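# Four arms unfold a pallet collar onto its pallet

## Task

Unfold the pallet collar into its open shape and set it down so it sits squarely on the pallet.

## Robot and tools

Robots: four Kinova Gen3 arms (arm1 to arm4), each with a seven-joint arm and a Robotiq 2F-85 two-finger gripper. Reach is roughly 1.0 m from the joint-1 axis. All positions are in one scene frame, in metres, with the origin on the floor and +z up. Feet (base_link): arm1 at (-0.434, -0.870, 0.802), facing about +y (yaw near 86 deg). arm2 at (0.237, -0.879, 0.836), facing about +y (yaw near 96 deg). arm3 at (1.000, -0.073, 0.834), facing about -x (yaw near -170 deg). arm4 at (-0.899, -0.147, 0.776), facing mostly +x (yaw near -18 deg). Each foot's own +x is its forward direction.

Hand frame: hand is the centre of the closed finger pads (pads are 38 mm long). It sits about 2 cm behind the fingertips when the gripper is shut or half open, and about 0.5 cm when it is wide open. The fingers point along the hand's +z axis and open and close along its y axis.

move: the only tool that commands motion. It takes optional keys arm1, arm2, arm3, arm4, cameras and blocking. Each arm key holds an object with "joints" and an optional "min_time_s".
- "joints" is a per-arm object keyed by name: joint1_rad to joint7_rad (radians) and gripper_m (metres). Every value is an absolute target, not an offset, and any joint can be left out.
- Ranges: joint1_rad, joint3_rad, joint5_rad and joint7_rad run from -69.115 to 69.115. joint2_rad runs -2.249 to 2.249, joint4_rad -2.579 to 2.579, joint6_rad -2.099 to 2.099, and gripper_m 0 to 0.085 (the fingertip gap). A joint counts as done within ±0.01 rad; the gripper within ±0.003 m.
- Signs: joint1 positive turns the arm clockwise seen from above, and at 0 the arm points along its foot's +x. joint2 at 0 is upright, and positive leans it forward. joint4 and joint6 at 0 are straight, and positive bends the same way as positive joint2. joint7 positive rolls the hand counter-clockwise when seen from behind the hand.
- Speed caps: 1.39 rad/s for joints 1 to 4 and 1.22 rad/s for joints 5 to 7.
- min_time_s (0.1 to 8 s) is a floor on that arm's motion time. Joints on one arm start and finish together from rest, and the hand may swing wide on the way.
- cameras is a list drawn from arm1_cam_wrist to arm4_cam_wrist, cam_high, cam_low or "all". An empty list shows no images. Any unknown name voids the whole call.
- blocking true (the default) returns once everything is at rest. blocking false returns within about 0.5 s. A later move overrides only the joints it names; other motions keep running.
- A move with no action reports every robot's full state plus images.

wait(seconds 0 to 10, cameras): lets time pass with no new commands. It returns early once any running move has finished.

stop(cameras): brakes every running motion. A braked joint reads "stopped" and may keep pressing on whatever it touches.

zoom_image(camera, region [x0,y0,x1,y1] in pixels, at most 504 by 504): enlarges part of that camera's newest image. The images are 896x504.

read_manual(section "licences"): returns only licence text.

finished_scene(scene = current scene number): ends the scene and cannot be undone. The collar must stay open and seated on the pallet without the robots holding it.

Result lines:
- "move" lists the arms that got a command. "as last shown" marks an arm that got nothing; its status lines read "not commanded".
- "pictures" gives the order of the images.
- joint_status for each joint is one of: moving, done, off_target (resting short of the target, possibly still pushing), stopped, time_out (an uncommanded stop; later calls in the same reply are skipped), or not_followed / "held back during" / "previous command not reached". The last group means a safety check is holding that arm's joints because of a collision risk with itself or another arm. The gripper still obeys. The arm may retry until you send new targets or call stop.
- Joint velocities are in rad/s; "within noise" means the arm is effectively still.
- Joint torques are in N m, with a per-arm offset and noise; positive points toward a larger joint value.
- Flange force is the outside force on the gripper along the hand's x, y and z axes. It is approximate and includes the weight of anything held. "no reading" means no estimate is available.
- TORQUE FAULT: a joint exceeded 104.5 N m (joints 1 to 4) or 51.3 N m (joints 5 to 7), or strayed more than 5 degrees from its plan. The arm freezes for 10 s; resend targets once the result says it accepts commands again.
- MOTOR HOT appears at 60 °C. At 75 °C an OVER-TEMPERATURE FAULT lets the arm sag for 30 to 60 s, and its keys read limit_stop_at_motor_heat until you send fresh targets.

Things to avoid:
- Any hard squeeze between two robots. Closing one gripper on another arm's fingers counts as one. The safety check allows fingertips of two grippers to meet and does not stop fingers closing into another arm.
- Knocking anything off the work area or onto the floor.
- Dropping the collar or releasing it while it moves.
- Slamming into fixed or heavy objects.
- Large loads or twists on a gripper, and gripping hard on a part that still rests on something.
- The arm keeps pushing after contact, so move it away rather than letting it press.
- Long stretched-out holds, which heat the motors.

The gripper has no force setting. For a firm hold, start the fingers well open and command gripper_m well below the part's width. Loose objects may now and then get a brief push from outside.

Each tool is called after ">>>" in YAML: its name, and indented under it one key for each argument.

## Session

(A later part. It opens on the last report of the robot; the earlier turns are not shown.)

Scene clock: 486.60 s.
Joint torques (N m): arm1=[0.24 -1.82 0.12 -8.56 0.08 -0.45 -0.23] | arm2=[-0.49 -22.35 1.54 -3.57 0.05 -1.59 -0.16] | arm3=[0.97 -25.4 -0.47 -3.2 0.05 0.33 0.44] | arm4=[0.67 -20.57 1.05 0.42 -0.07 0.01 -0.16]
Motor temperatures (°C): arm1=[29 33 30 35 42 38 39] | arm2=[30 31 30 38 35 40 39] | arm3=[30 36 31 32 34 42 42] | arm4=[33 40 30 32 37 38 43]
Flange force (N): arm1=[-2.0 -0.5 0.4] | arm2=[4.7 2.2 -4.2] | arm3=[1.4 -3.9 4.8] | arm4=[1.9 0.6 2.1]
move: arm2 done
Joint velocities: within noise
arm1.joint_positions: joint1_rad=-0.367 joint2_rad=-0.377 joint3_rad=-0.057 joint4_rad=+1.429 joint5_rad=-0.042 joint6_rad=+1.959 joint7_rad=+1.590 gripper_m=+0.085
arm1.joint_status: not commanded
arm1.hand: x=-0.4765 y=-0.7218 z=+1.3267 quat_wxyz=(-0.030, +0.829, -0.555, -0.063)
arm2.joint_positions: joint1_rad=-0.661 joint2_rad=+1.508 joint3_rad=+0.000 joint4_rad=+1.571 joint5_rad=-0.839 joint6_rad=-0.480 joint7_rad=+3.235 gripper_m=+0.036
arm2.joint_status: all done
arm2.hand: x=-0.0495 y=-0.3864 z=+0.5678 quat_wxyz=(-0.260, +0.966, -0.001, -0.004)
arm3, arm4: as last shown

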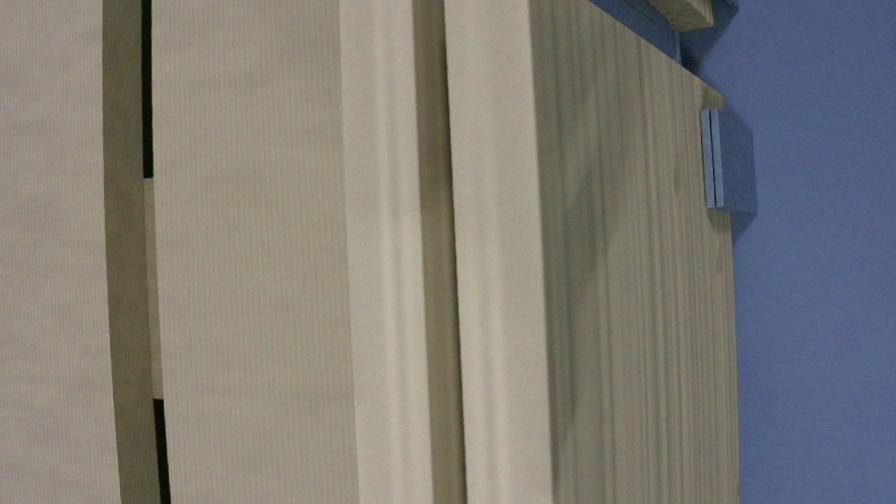

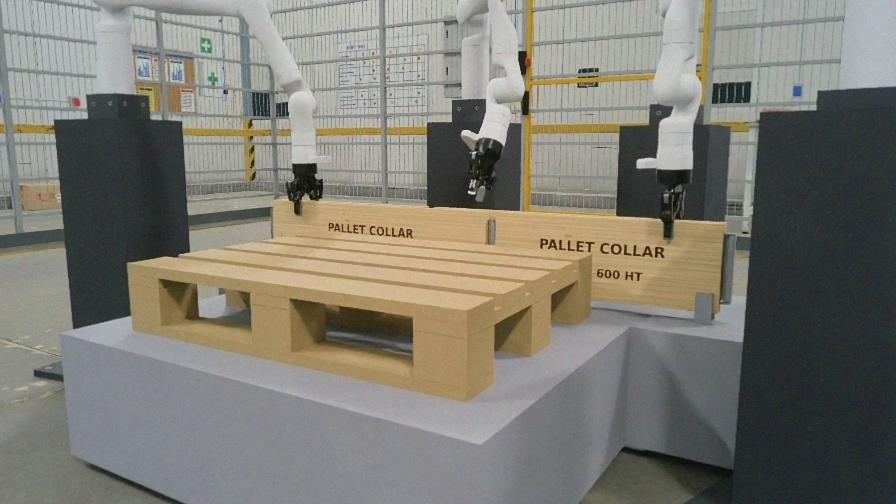

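>>> move:
  arm2: {"joints": {"joint1_rad": -0.6584, "joint2_rad": 1.6227, "joint4_rad": 1.451, "joint5_rad": -0.844, "joint6_rad": -0.4761, "joint7_rad": 3.2434}, "min_time_s": 3}
  arm3: {"joints": {"gripper_m": 0.085}}
  arm4: {"joints": {"gripper_m": 0.085}}
  cameras: ["arm2_cam_wrist", "cam_low"]

>>> zoom_image:
  camera: "cam_low"
  region: [420, 120, 560, 260]

Scene clock: 533.20 s.
Joint torques (N m): arm1=[0.22 -1.85 0.14 -8.59 0.1 -0.44 -0.26] | arm2=[-0.66 -21.91 1.24 -3.72 0.12 -1.37 -0.17] | arm3=[0.99 -25.33 -0.48 -3.2 0.05 0.35 0.46] | arm4=[0.7 -20.54 1.07 0.32 -0.11 0.01 -0.2]
Motor temperatures (°C): arm1=[29 33 30 35 42 38 39] | arm2=[30 32 30 38 35 40 39] | arm3=[30 36 31 32 34 42 41] | arm4=[33 41 30 32 37 38 43]
Flange force (N): arm1=[-2.0 -0.5 0.6] | arm2=[5.2 1.4 -6.2] | arm3=[1.3 -3.9 4.6] | arm4=[1.6 0.4 1.8]
move: arm2 done; arm3 done; arm4 done
Joint velocities: within noise
arm1: as last shown
arm2.joint_positions: joint1_rad=-0.658 joint2_rad=+1.623 joint3_rad=+0.000 joint4_rad=+1.451 joint5_rad=-0.844 joint6_rad=-0.476 joint7_rad=+3.243 gripper_m=+0.036
arm2.joint_status: all done
arm2.hand: x=-0.0504 y=-0.3844 z=+0.5197 quat_wxyz=(-0.260, +0.966, -0.001, -0.004)
arm3.joint_positions: joint1_rad=-0.373 joint2_rad=+1.642 joint3_rad=+0.000 joint4_rad=+1.063 joint5_rad=+0.000 joint6_rad=+0.436 joint7_rad=-2.097 gripper_m=+0.085
arm3.joint_status: all done
arm3.hand: x=+0.5149 y=-0.3378 z=+0.4921 quat_wxyz=(+0.000, -0.010, +1.000, +0.001)
arm4.joint_positions: joint1_rad=+0.204 joint2_rad=+1.430 joint3_rad=+0.000 joint4_rad=+1.694 joint5_rad=+0.000 joint6_rad=+0.018 joint7_rad=-1.036 gripper_m=+0.085
arm4.joint_status: all done
arm4.hand: x=-0.5468 y=-0.3800 z=+0.4936 quat_wxyz=(-0.006, -1.000, -0.010, +0.005)

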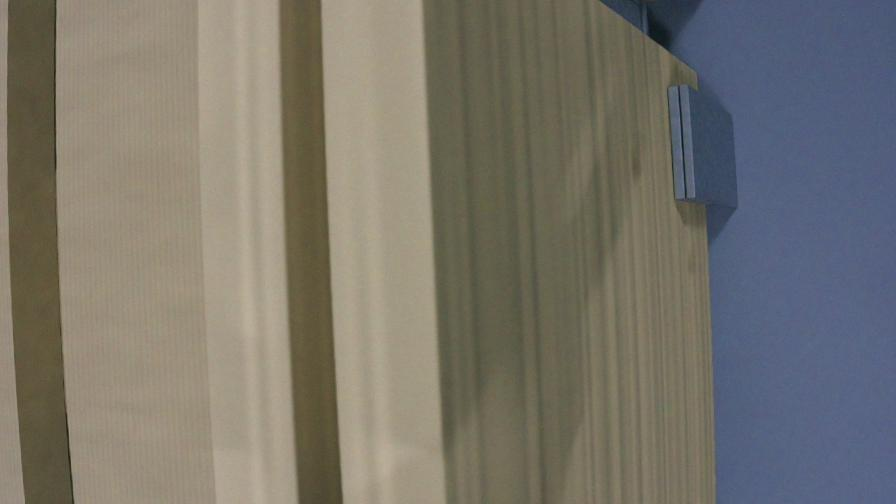

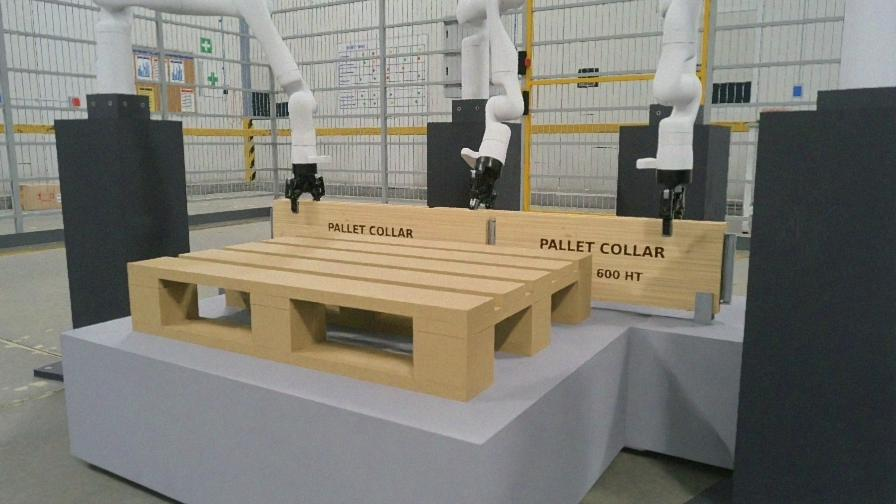

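Scaled by 3.600 from the camera's image (finer frame: 1280x720).

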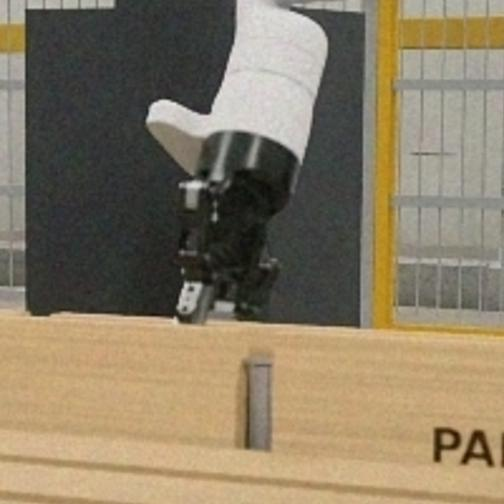

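>>> move:
  arm2: {"joints": {"joint1_rad": -0.6904, "joint2_rad": 1.6209, "joint4_rad": 1.5009, "joint5_rad": -0.8115, "joint6_rad": -0.5099, "joint7_rad": 3.1701}, "min_time_s": 3}
  cameras: ["arm2_cam_wrist", "arm3_cam_wrist", "arm4_cam_wrist"]

Scene clock: 561.07 s.
Joint torques (N m): arm1=[0.25 -1.81 0.2 -8.52 0.1 -0.44 -0.23] | arm2=[-2.58 -19.98 -1.13 -1.91 0.27 -0.13 -0.16] | arm3=[1.68 -24.97 0.22 -2.67 0.18 0.66 0.45] | arm4=[0.76 -20.56 1.07 0.38 -0.11 0.01 -0.19]
Motor temperatures (°C): arm1=[29 33 30 35 42 38 39] | arm2=[30 32 30 38 35 40 39] | arm3=[30 36 31 32 33 42 41] | arm4=[33 41 30 32 37 38 43]
Flange force (N): arm1=[-2.0 -0.2 0.4] | arm2=[6.5 -2.9 -3.9] | arm3=[1.5 -5.4 5.1] | arm4=[1.8 0.4 2.0]
move: arm2 done
Joint velocities: within noise
arm1, arm3, arm4: as last shown
arm2.joint_positions: joint1_rad=-0.690 joint2_rad=+1.621 joint3_rad=+0.000 joint4_rad=+1.501 joint5_rad=-0.811 joint6_rad=-0.510 joint7_rad=+3.170 gripper_m=+0.036
arm2.joint_status: all done
arm2.hand: x=-0.0504 y=-0.4043 z=+0.5198 quat_wxyz=(-0.260, +0.966, -0.001, -0.004)

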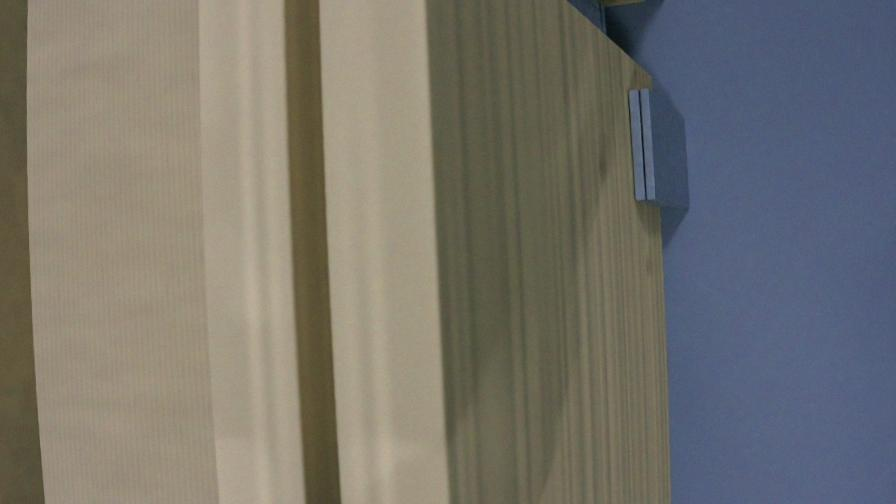

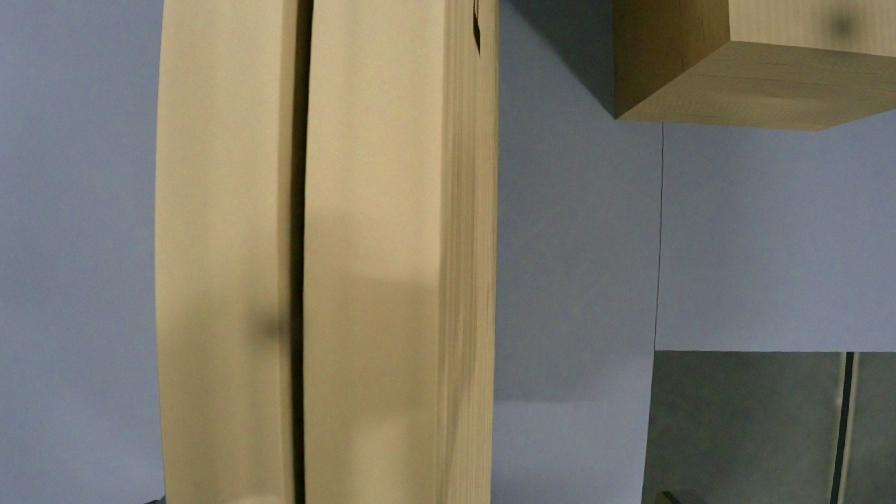

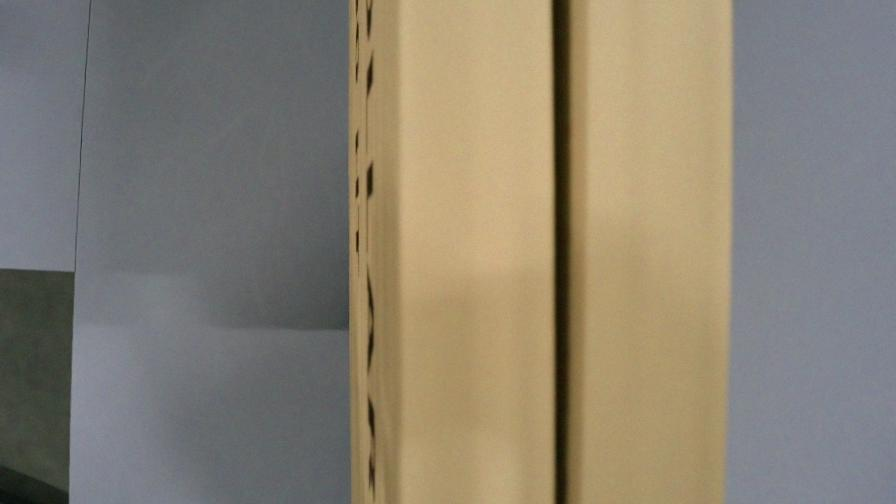

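>>> move:
  arm2: {"joints": {"joint1_rad": -0.7338, "joint2_rad": 1.6218, "joint4_rad": 1.5588, "joint5_rad": -0.7827, "joint6_rad": -0.5506, "joint7_rad": 3.0865}, "min_time_s": 3}
  cameras: ["arm2_cam_wrist", "arm3_cam_wrist", "arm4_cam_wrist"]

Scene clock: 595.37 s.
Joint torques (N m): arm1=[0.22 -1.86 0.15 -8.62 0.09 -0.48 -0.22] | arm2=[-7.11 -13.46 -7.89 6.28 0.06 4 -0.16] | arm3=[5.16 -26.48 3.34 -2.76 0.68 0.72 0.32] | arm4=[-3.99 -21.52 -4.94 1.77 0.05 0.63 0.04]
Motor temperatures (°C): arm1=[29 33 30 35 42 38 39] | arm2=[30 33 30 38 35 40 39] | arm3=[30 36 31 32 33 42 41] | arm4=[33 41 30 32 37 38 43]
Flange force (N): arm1=[-1.9 -0.3 0.6] | arm2=[4.6 -17.5 10.0] | arm3=[-0.5 -11.2 8.5] | arm4=[-1.5 11.1 7.2]
move: arm2 done
Joint velocities: within noise
arm1, arm3, arm4: as last shown
arm2.joint_positions: joint1_rad=-0.734 joint2_rad=+1.622 joint3_rad=+0.000 joint4_rad=+1.559 joint5_rad=-0.783 joint6_rad=-0.551 joint7_rad=+3.087 gripper_m=+0.036
arm2.joint_status: all done
arm2.hand: x=-0.0503 y=-0.4294 z=+0.5195 quat_wxyz=(-0.260, +0.966, -0.001, -0.004)

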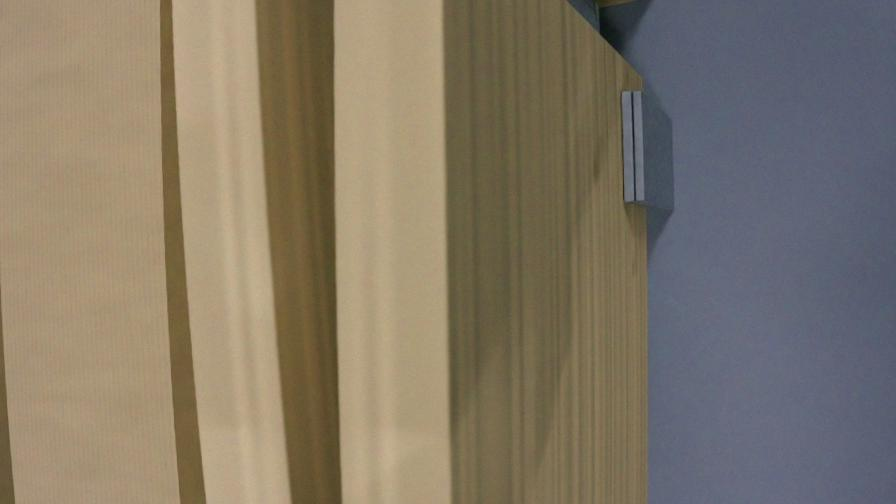

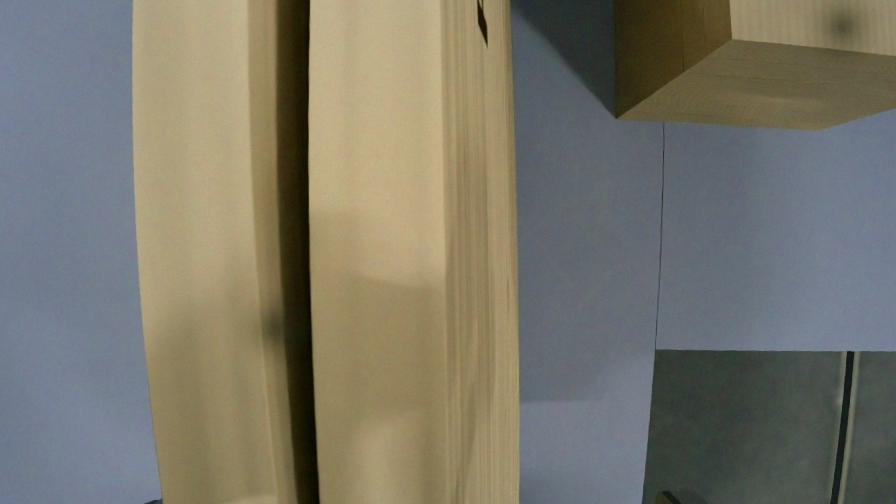

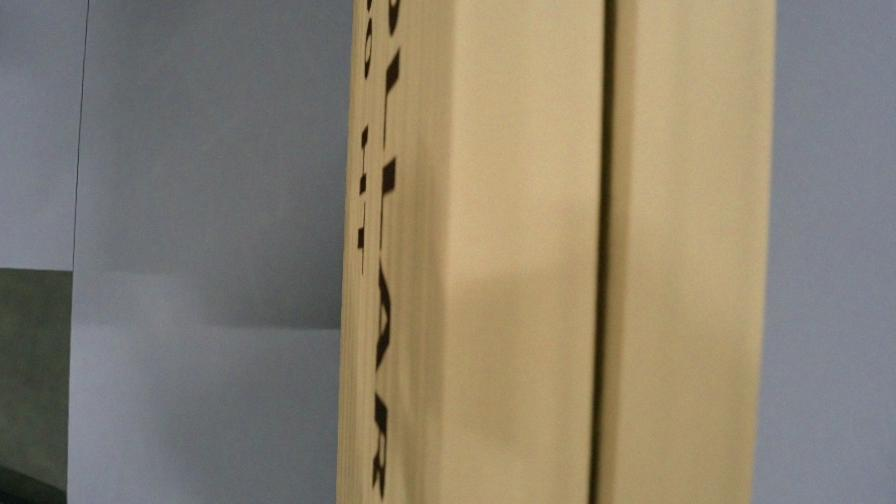

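>>> move:
  arm2: {"joints": {"joint1_rad": -0.7713, "joint2_rad": 1.6239, "joint4_rad": 1.6017, "joint5_rad": -0.7679, "joint6_rad": -0.5812, "joint7_rad": 3.0247}, "min_time_s": 3}
  cameras: ["arm2_cam_wrist", "arm3_cam_wrist", "arm4_cam_wrist"]

Scene clock: 617.10 s.
Joint torques (N m): arm1=[0.21 -1.87 0.17 -8.62 0.08 -0.42 -0.27] | arm2=[-18.79 -0.24 -25.15 19.73 1.27 13.55 -0.05] | arm3=[14.21 -12.92 12.09 2.96 2.44 2.81 0.09] | arm4=[-12.11 -16.01 -15.89 4.58 0.26 2.14 0.29]
Motor temperatures (°C): arm1=[29 33 30 35 42 38 39] | arm2=[30 33 30 38 35 40 39] | arm3=[30 37 31 32 33 42 41] | arm4=[33 41 30 32 37 38 43]
Flange force (N): arm1=[-2.0 -0.4 0.7] | arm2=[6.1 -49.7 30.7] | arm3=[-4.8 -26.9 -9.8] | arm4=[-7.7 29.3 0.2]
move: arm2 done
Joint velocities: within noise
arm1, arm3, arm4: as last shown
arm2.joint_positions: joint1_rad=-0.771 joint2_rad=+1.624 joint3_rad=+0.000 joint4_rad=+1.602 joint5_rad=-0.768 joint6_rad=-0.581 joint7_rad=+3.025 gripper_m=+0.036
arm2.joint_status: all done
arm2.hand: x=-0.0503 y=-0.4493 z=+0.5195 quat_wxyz=(-0.260, +0.966, -0.001, -0.004)
arm3.hand: x=+0.5149 y=-0.3379 z=+0.4922 quat_wxyz=(+0.000, -0.010, +1.000, +0.001)
arm4.hand: x=-0.5468 y=-0.3801 z=+0.4936 quat_wxyz=(-0.006, -1.000, -0.010, +0.005)

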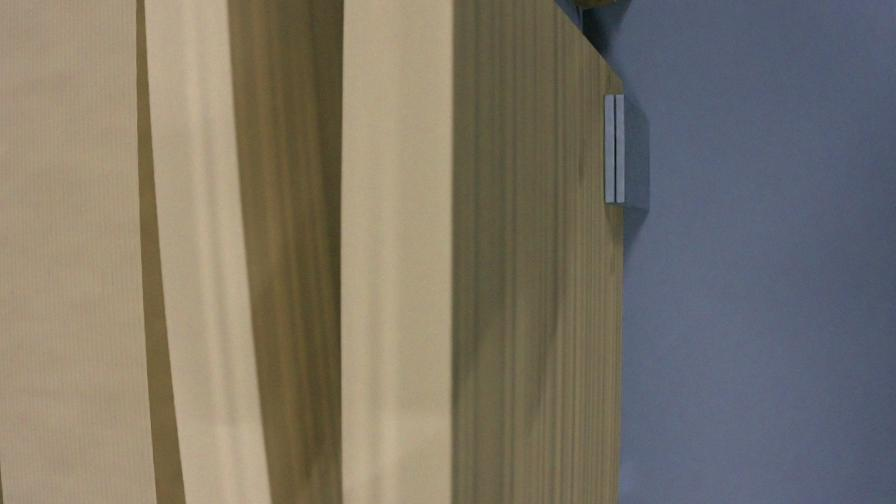

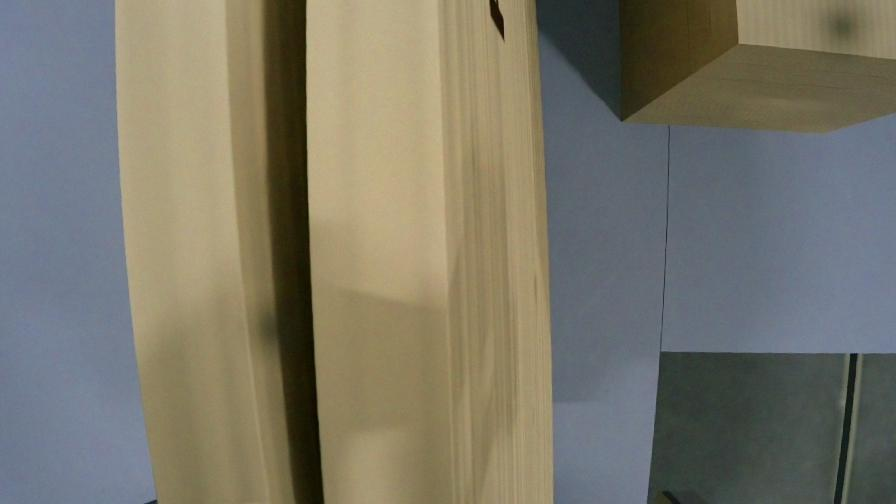

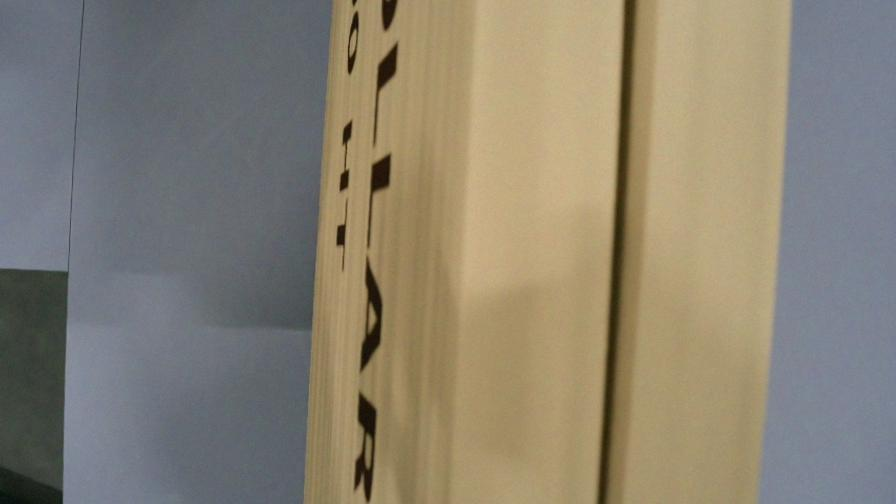

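>>> move:
  arm2: {"joints": {"joint1_rad": -0.7338, "joint2_rad": 1.6218, "joint4_rad": 1.5588, "joint5_rad": -0.7827, "joint6_rad": -0.5506, "joint7_rad": 3.0865}, "min_time_s": 2.5}

>>> move:
  arm2: {"joints": {"joint1_rad": -0.6904, "joint2_rad": 1.6209, "joint4_rad": 1.5009, "joint5_rad": -0.8115, "joint6_rad": -0.5099, "joint7_rad": 3.1701}, "min_time_s": 3}
  cameras: ["arm2_cam_wrist", "arm3_cam_wrist", "arm4_cam_wrist"]

Scene clock: 661.73 s.
Joint torques (N m): arm1=[0.18 -1.79 0.12 -8.61 0.09 -0.45 -0.2] | arm2=[-1.25 -13.88 -1.38 1.21 -0.28 1.42 -0.17] | arm3=[0.96 -25.43 -0.5 -3.2 0.06 0.35 0.46] | arm4=[0.72 -20.61 1.14 0.4 -0.09 -0.01 -0.19]
Motor temperatures (°C): arm1=[29 33 30 35 42 38 39] | arm2=[32 32 32 40 35 42 39] | arm3=[31 36 31 32 34 42 41] | arm4=[34 40 31 32 37 38 43]
Flange force (N): arm1=[-1.8 -0.3 0.7] | arm2=[3.0 -7.7 -9.1] | arm3=[1.4 -3.9 4.9] | arm4=[1.9 0.5 2.1]
move: arm2 done
Joint velocities: within noise
arm1, arm3, arm4: as last shown
arm2.joint_positions: joint1_rad=-0.734 joint2_rad=+1.622 joint3_rad=+0.000 joint4_rad=+1.559 joint5_rad=-0.783 joint6_rad=-0.551 joint7_rad=+3.087 gripper_m=+0.036
arm2.joint_status: all done
arm2.hand: x=-0.0503 y=-0.4294 z=+0.5195 quat_wxyz=(-0.260, +0.966, -0.001, -0.004)
arm3.hand: x=+0.5149 y=-0.3378 z=+0.4921 quat_wxyz=(+0.000, -0.010, +1.000, +0.001)
arm4.hand: x=-0.5468 y=-0.3800 z=+0.4936 quat_wxyz=(-0.006, -1.000, -0.010, +0.005)
pictures: none

Scene clock: 665.03 s.
Joint torques (N m): arm1=[0.24 -1.83 0.18 -8.59 0.07 -0.43 -0.25] | arm2=[-0.9 -21.23 0.92 -2.35 -0.06 -1.13 -0.12] | arm3=[0.97 -25.36 -0.49 -3.21 0.06 0.34 0.43] | arm4=[0.64 -20.58 1.15 0.32 -0.08 0.01 -0.17]
Motor temperatures (°C): arm1=[29 33 30 35 42 38 39] | arm2=[32 32 32 40 35 42 39] | arm3=[31 36 31 32 34 42 41] | arm4=[34 40 31 32 37 38 43]
Flange force (N): arm1=[-2.0 -0.3 0.6] | arm2=[4.6 0.3 -3.6] | arm3=[1.3 -3.8 4.6] | arm4=[1.5 0.5 1.9]
move: arm2 done
Joint velocities: within noise
arm1, arm3, arm4: as last shown
arm2.joint_positions: joint1_rad=-0.690 joint2_rad=+1.621 joint3_rad=+0.000 joint4_rad=+1.501 joint5_rad=-0.811 joint6_rad=-0.510 joint7_rad=+3.170 gripper_m=+0.036
arm2.joint_status: all done
arm2.hand: x=-0.0504 y=-0.4043 z=+0.5198 quat_wxyz=(-0.260, +0.966, -0.001, -0.004)

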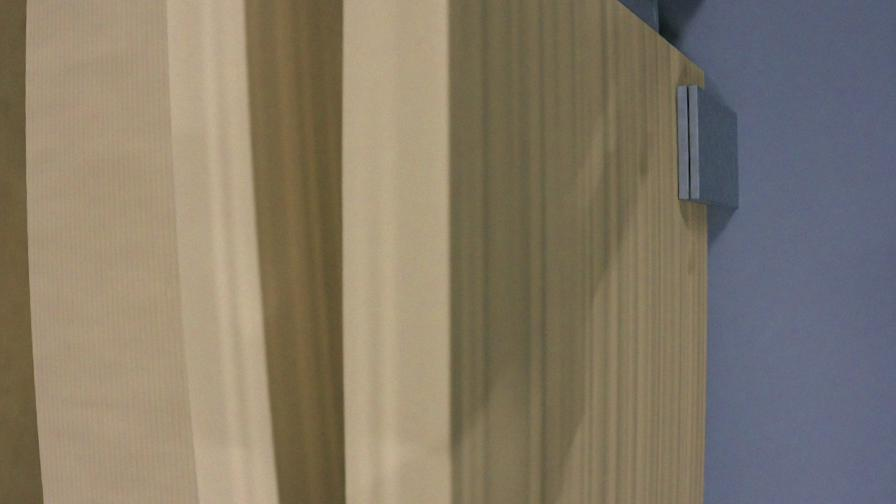

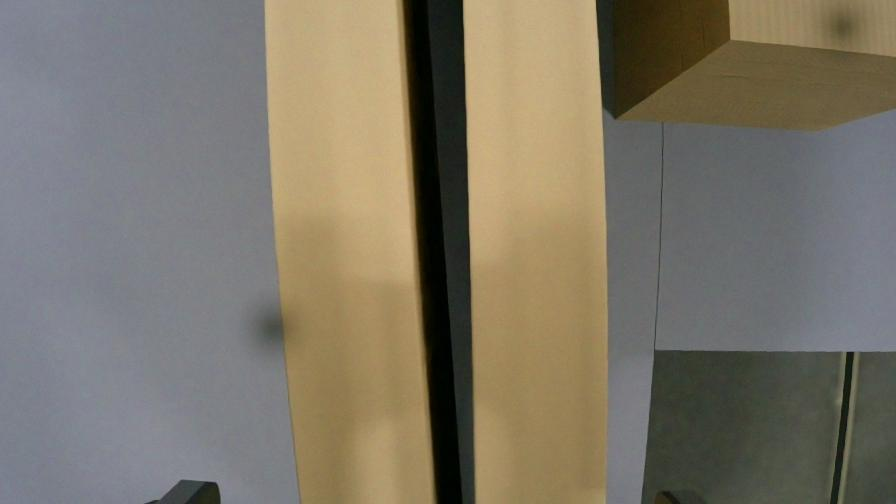

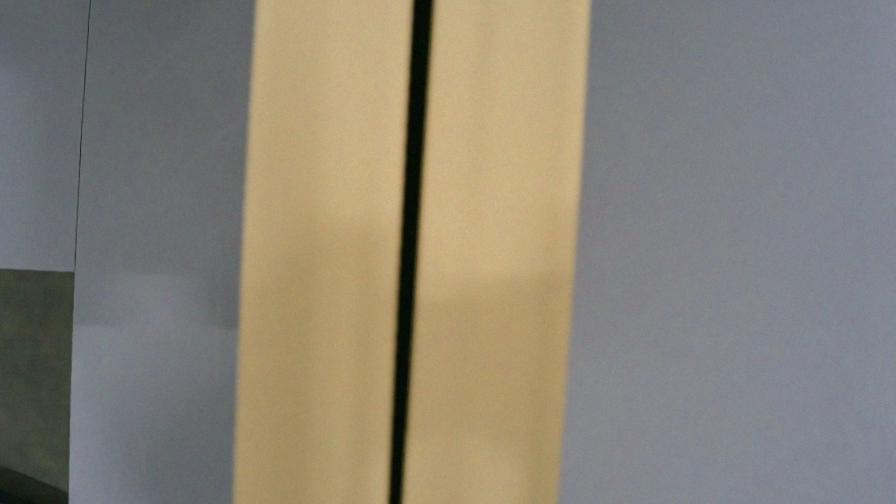

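>>> move:
  arm2: {"joints": {"joint1_rad": -0.6606, "joint2_rad": 1.5081, "joint4_rad": 1.5707, "joint5_rad": -0.8388, "joint6_rad": -0.48, "joint7_rad": 3.235}, "min_time_s": 2.5}

>>> move:
  arm2: {"joints": {"joint1_rad": -0.3459, "joint2_rad": 1.3714, "joint4_rad": 1.431, "joint5_rad": 0, "joint6_rad": 0.3392, "joint7_rad": 2.6993, "gripper_m": 0.046}, "min_time_s": 3}
  cameras: ["arm2_cam_wrist"]

>>> zoom_image:
  camera: "arm2_cam_wrist"
  region: [230, 200, 630, 504]

Scene clock: 735.70 s.
Joint torques (N m): arm1=[0.25 -1.8 0.16 -8.66 0.13 -0.43 -0.26] | arm2=[-0.45 -22.38 1.61 -3.62 0 -1.58 -0.13] | arm3=[0.96 -25.34 -0.49 -3.17 0.05 0.35 0.46] | arm4=[0.76 -20.54 1.11 0.41 -0.13 0.03 -0.14]
Motor temperatures (°C): arm1=[29 33 30 35 42 38 39] | arm2=[31 34 31 39 35 41 39] | arm3=[31 37 31 32 33 42 41] | arm4=[33 41 30 32 37 38 43]
Flange force (N): arm1=[-1.8 -0.4 0.9] | arm2=[5.1 2.5 -4.3] | arm3=[1.4 -3.9 4.7] | arm4=[1.9 0.4 2.0]
move: arm2 done
Joint velocities: within noise
arm1, arm3, arm4: as last shown
arm2.joint_positions: joint1_rad=-0.661 joint2_rad=+1.508 joint3_rad=+0.000 joint4_rad=+1.571 joint5_rad=-0.839 joint6_rad=-0.480 joint7_rad=+3.235 gripper_m=+0.036
arm2.joint_status: all done
arm2.hand: x=-0.0495 y=-0.3864 z=+0.5678 quat_wxyz=(-0.260, +0.966, -0.001, -0.004)
pictures: none

Scene clock: 739.00 s.
Joint torques (N m): arm1=[0.2 -1.9 0.15 -8.6 0.14 -0.45 -0.24] | arm2=[-0.49 -23.33 0.57 -4.97 -0.02 -0.09 -0.2] | arm3=[0.99 -25.38 -0.48 -3.2 0.03 0.35 0.47] | arm4=[0.67 -20.55 1.16 0.36 -0.11 0.03 -0.16]
Motor temperatures (°C): arm1=[29 33 30 35 42 38 39] | arm2=[31 34 31 39 35 41 39] | arm3=[31 37 31 32 33 42 41] | arm4=[33 41 30 32 37 38 43]
Flange force (N): arm1=[-2.1 -0.3 0.6] | arm2=[3.7 6.0 -1.7] | arm3=[1.3 -3.9 4.7] | arm4=[1.6 0.5 1.9]
move: arm2 done
Joint velocities: within noise
arm1.joint_positions: joint1_rad=-0.367 joint2_rad=-0.377 joint3_rad=-0.057 joint4_rad=+1.429 joint5_rad=-0.042 joint6_rad=+1.959 joint7_rad=+1.590 gripper_m=+0.085
arm1.joint_status: not commanded
arm1.hand: x=-0.4765 y=-0.7218 z=+1.3267 quat_wxyz=(-0.030, +0.829, -0.555, -0.063)
arm2.joint_positions: joint1_rad=-0.346 joint2_rad=+1.371 joint3_rad=+0.000 joint4_rad=+1.431 joint5_rad=+0.000 joint6_rad=+0.339 joint7_rad=+2.699 gripper_m=+0.046
arm2.joint_status: all done
arm2.hand: x=+0.0357 y=-0.4007 z=+0.5996 quat_wxyz=(-0.001, +1.000, +0.000, -0.004)
arm3, arm4: as last shown

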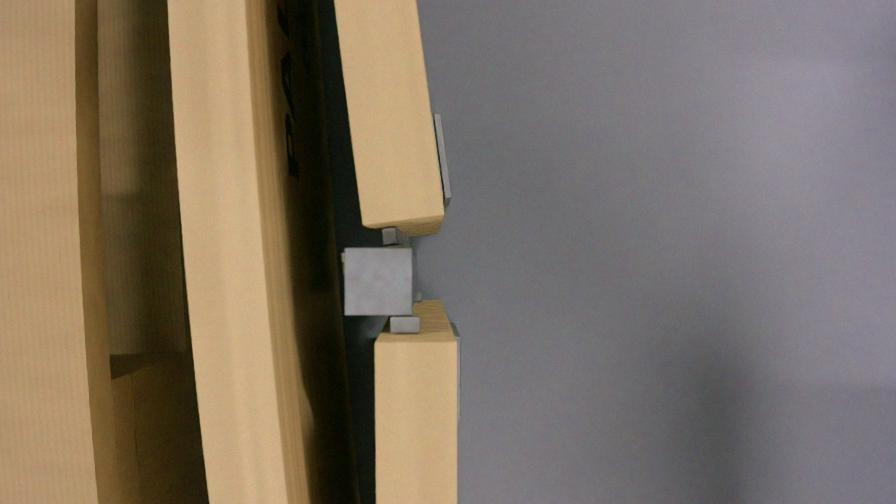

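Scaled by 1.260 from the camera's image (finer frame: 1280x720).

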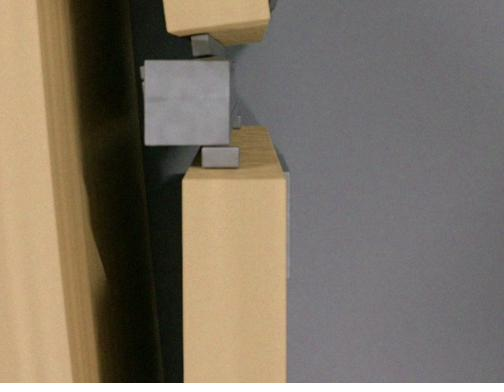

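>>> move:
  arm2: {"joints": {"joint1_rad": -0.3467, "joint2_rad": 1.5949, "joint4_rad": 1.2379, "joint6_rad": 0.3088, "joint7_rad": 2.6985}, "min_time_s": 3}
  cameras: ["arm2_cam_wrist"]

Scene clock: 759.87 s.
Joint torques (N m): arm1=[0.29 -1.84 0.21 -8.56 0.08 -0.43 -0.26] | arm2=[-0.44 -23.4 0.55 -4.7 -0.06 -0.12 -0.19] | arm3=[0.98 -25.39 -0.5 -3.22 0.04 0.38 0.46] | arm4=[0.68 -20.6 1.19 0.34 -0.06 0.05 -0.14]
Motor temperatures (°C): arm1=[29 33 30 35 42 38 39] | arm2=[31 35 31 39 35 40 39] | arm3=[31 38 31 32 33 42 41] | arm4=[33 41 30 32 37 38 43]
Flange force (N): arm1=[-2.0 -0.3 0.5] | arm2=[3.7 6.3 -3.3] | arm3=[1.1 -3.8 4.7] | arm4=[1.6 0.3 2.0]
move: arm2 done
Joint velocities: within noise
arm1: as last shown
arm2.joint_positions: joint1_rad=-0.347 joint2_rad=+1.595 joint3_rad=+0.000 joint4_rad=+1.238 joint5_rad=+0.000 joint6_rad=+0.309 joint7_rad=+2.698 gripper_m=+0.046
arm2.joint_status: all done
arm2.hand: x=+0.0349 y=-0.4014 z=+0.5031 quat_wxyz=(-0.001, +1.000, +0.000, -0.004)
arm3.joint_positions: joint1_rad=-0.373 joint2_rad=+1.642 joint3_rad=+0.000 joint4_rad=+1.063 joint5_rad=+0.000 joint6_rad=+0.436 joint7_rad=-2.097 gripper_m=+0.085
arm3.joint_status: not commanded
arm3.hand: x=+0.5149 y=-0.3378 z=+0.4921 quat_wxyz=(+0.000, -0.010, +1.000, +0.001)
arm4.joint_positions: joint1_rad=+0.204 joint2_rad=+1.430 joint3_rad=+0.000 joint4_rad=+1.694 joint5_rad=+0.000 joint6_rad=+0.018 joint7_rad=-1.036 gripper_m=+0.085
arm4.joint_status: not commanded
arm4.hand: x=-0.5468 y=-0.3800 z=+0.4936 quat_wxyz=(-0.006, -1.000, -0.010, +0.005)

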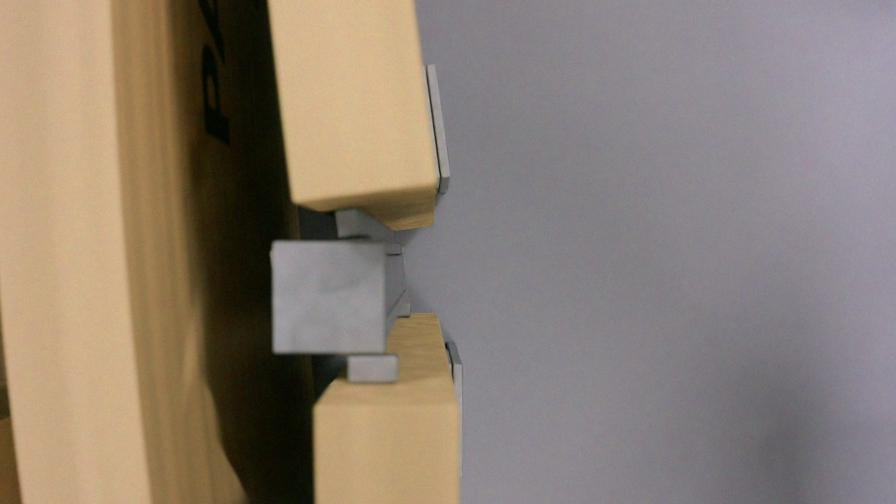

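>>> move:
  arm2: {"joints": {"gripper_m": 0.028}}

>>> move:
  arm2: {"joints": {"gripper_m": 0.014}}
  cameras: ["arm2_cam_wrist"]

Scene clock: 766.67 s.
Joint torques (N m): arm1=[0.22 -1.85 0.14 -8.63 0.07 -0.43 -0.23] | arm2=[-1.48 -19.95 -0.79 -2.1 -0.23 1.09 -0.16] | arm3=[0.95 -25.34 -0.47 -3.22 0.05 0.34 0.46] | arm4=[0.62 -20.59 1.16 0.37 -0.07 0.02 -0.12]
Motor temperatures (°C): arm1=[29 33 30 35 42 38 39] | arm2=[31 35 31 39 35 40 39] | arm3=[31 38 31 32 33 42 41] | arm4=[33 41 30 32 37 38 43]
Flange force (N): arm1=[-1.9 -0.4 0.8] | arm2=[3.9 1.7 -5.3] | arm3=[1.2 -3.8 4.6] | arm4=[1.7 0.5 2.0]
move: arm2 done
Joint velocities: within noise
arm1, arm3, arm4: as last shown
arm2.joint_positions: joint1_rad=-0.347 joint2_rad=+1.595 joint3_rad=+0.000 joint4_rad=+1.238 joint5_rad=+0.000 joint6_rad=+0.309 joint7_rad=+2.698 gripper_m=+0.028
arm2.joint_status: all done
arm2.hand: x=+0.0349 y=-0.4014 z=+0.5031 quat_wxyz=(-0.001, +1.000, +0.000, -0.004)
pictures: none

Scene clock: 767.40 s.
Joint torques (N m): arm1=[0.21 -1.81 0.17 -8.64 0.13 -0.47 -0.23] | arm2=[-2.26 -19.8 -1.44 1.73 0.36 3.73 0.75] | arm3=[0.95 -25.4 -0.49 -3.18 0.05 0.36 0.45] | arm4=[0.64 -20.56 1.11 0.4 -0.1 0.02 -0.17]
Motor temperatures (°C): arm1=[29 33 30 35 42 38 39] | arm2=[31 35 31 39 35 40 39] | arm3=[31 38 31 32 33 42 41] | arm4=[33 41 30 32 37 38 43]
Flange force (N): arm1=[-1.8 -0.2 0.7] | arm2=[1.1 -4.5 3.7] | arm3=[1.4 -3.9 4.8] | arm4=[1.7 0.6 2.0]
move: arm2 off_target
Joint velocities: within noise
arm1, arm3, arm4: as last shown
arm2.joint_positions: joint1_rad=-0.347 joint2_rad=+1.595 joint3_rad=+0.000 joint4_rad=+1.238 joint5_rad=+0.000 joint6_rad=+0.309 joint7_rad=+2.698 gripper_m=+0.019
arm2.joint_status: gripper_m off_target (ended at +0.019, target +0.014)
arm2.hand: x=+0.0350 y=-0.4014 z=+0.5031 quat_wxyz=(-0.001, +1.000, +0.000, -0.004)

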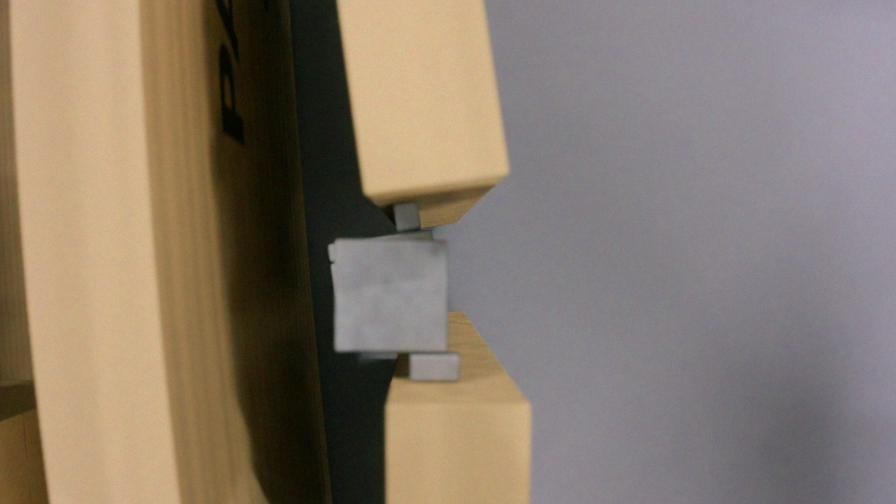

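>>> move:
  arm4: {"joints": {"joint2_rad": 1.1242, "joint4_rad": 1.8807, "joint6_rad": 0.1367}, "min_time_s": 2}

>>> move:
  arm2: {"joints": {"joint1_rad": -0.3685, "joint2_rad": 1.5801, "joint4_rad": 1.3294, "joint6_rad": 0.2321, "joint7_rad": 2.6767}, "min_time_s": 3}
  cameras: ["arm2_cam_wrist", "arm3_cam_wrist", "arm4_cam_wrist"]

Scene clock: 787.83 s.
Joint torques (N m): arm1=[0.27 -1.88 0.2 -8.64 0.11 -0.45 -0.24] | arm2=[-2.27 -19.82 -1.44 1.73 0.38 3.74 0.73] | arm3=[0.98 -25.37 -0.49 -3.18 0.05 0.35 0.45] | arm4=[0.66 -19.75 1.04 -0.67 -0.08 0.02 -0.17]
Motor temperatures (°C): arm1=[29 33 30 35 42 38 39] | arm2=[31 35 31 39 35 41 39] | arm3=[31 38 31 32 33 42 41] | arm4=[33 41 30 32 37 38 43]
Flange force (N): arm1=[-2.0 -0.2 0.7] | arm2=[1.1 -4.5 3.7] | arm3=[1.4 -3.9 4.8] | arm4=[1.8 0.7 1.3]
move: arm4 done
Joint velocities: within noise
arm1, arm2, arm3: as last shown
arm2.hand: x=+0.0349 y=-0.4014 z=+0.5031 quat_wxyz=(-0.001, +1.000, +0.000, -0.004)
arm4.joint_positions: joint1_rad=+0.204 joint2_rad=+1.124 joint3_rad=+0.000 joint4_rad=+1.881 joint5_rad=+0.000 joint6_rad=+0.137 joint7_rad=-1.036 gripper_m=+0.085
arm4.joint_status: all done
arm4.hand: x=-0.5456 y=-0.3784 z=+0.6190 quat_wxyz=(-0.006, -1.000, -0.010, +0.005)
pictures: none

Scene clock: 791.13 s.
Joint torques (N m): arm1=[0.28 -1.84 0.12 -8.56 0.14 -0.44 -0.26] | arm2=[-3.12 -18.05 -3.39 3.79 -0.88 4.4 -0.52] | arm3=[1.81 -24.97 0.28 -2.75 0.18 0.59 0.43] | arm4=[0.7 -19.87 1.04 -0.57 -0.03 0.04 -0.14]
Motor temperatures (°C): arm1=[29 33 30 35 42 38 39] | arm2=[31 35 31 39 35 41 39] | arm3=[30 38 31 32 33 42 41] | arm4=[33 41 30 32 37 38 43]
Flange force (N): arm1=[-2.0 -0.5 0.5] | arm2=[4.1 -8.6 4.4] | arm3=[1.3 -5.5 4.9] | arm4=[2.2 0.7 1.7]
move: arm2 done
Joint velocities: within noise
arm1, arm3, arm4: as last shown
arm2.joint_positions: joint1_rad=-0.369 joint2_rad=+1.580 joint3_rad=+0.000 joint4_rad=+1.329 joint5_rad=+0.000 joint6_rad=+0.232 joint7_rad=+2.677 gripper_m=+0.019
arm2.joint_status: all done
arm2.hand: x=+0.0350 y=-0.4265 z=+0.5028 quat_wxyz=(-0.001, +1.000, +0.000, -0.004)

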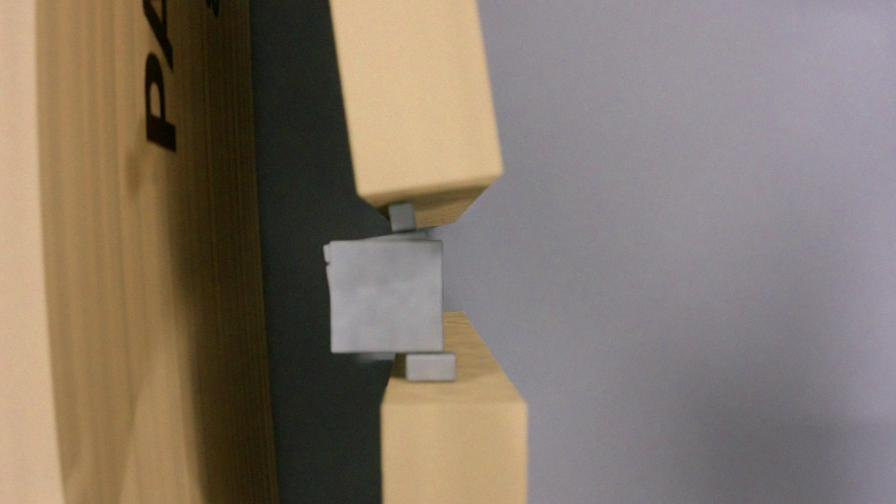

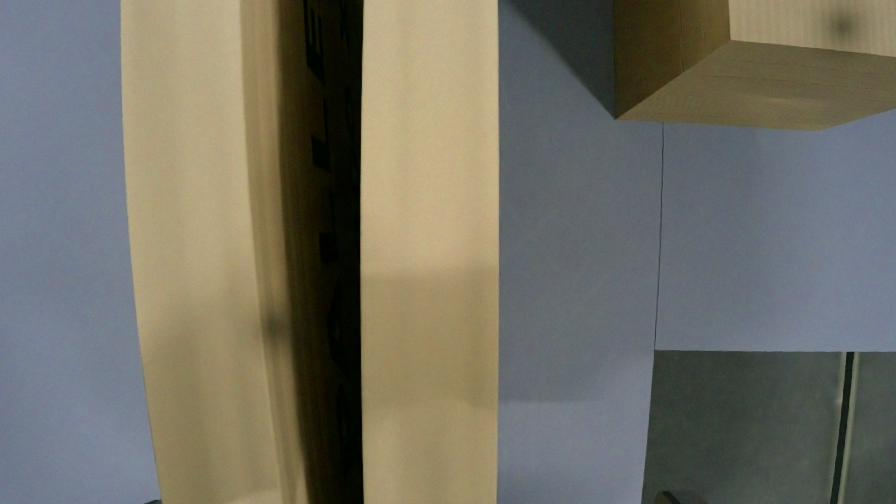

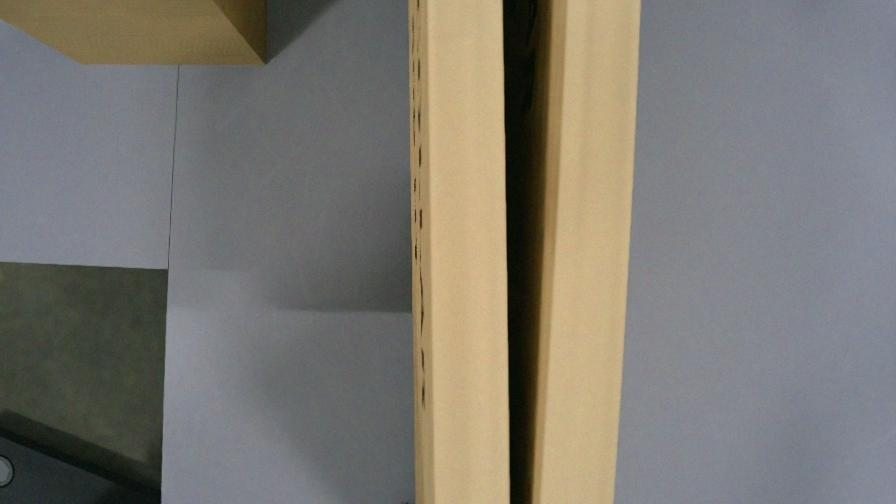

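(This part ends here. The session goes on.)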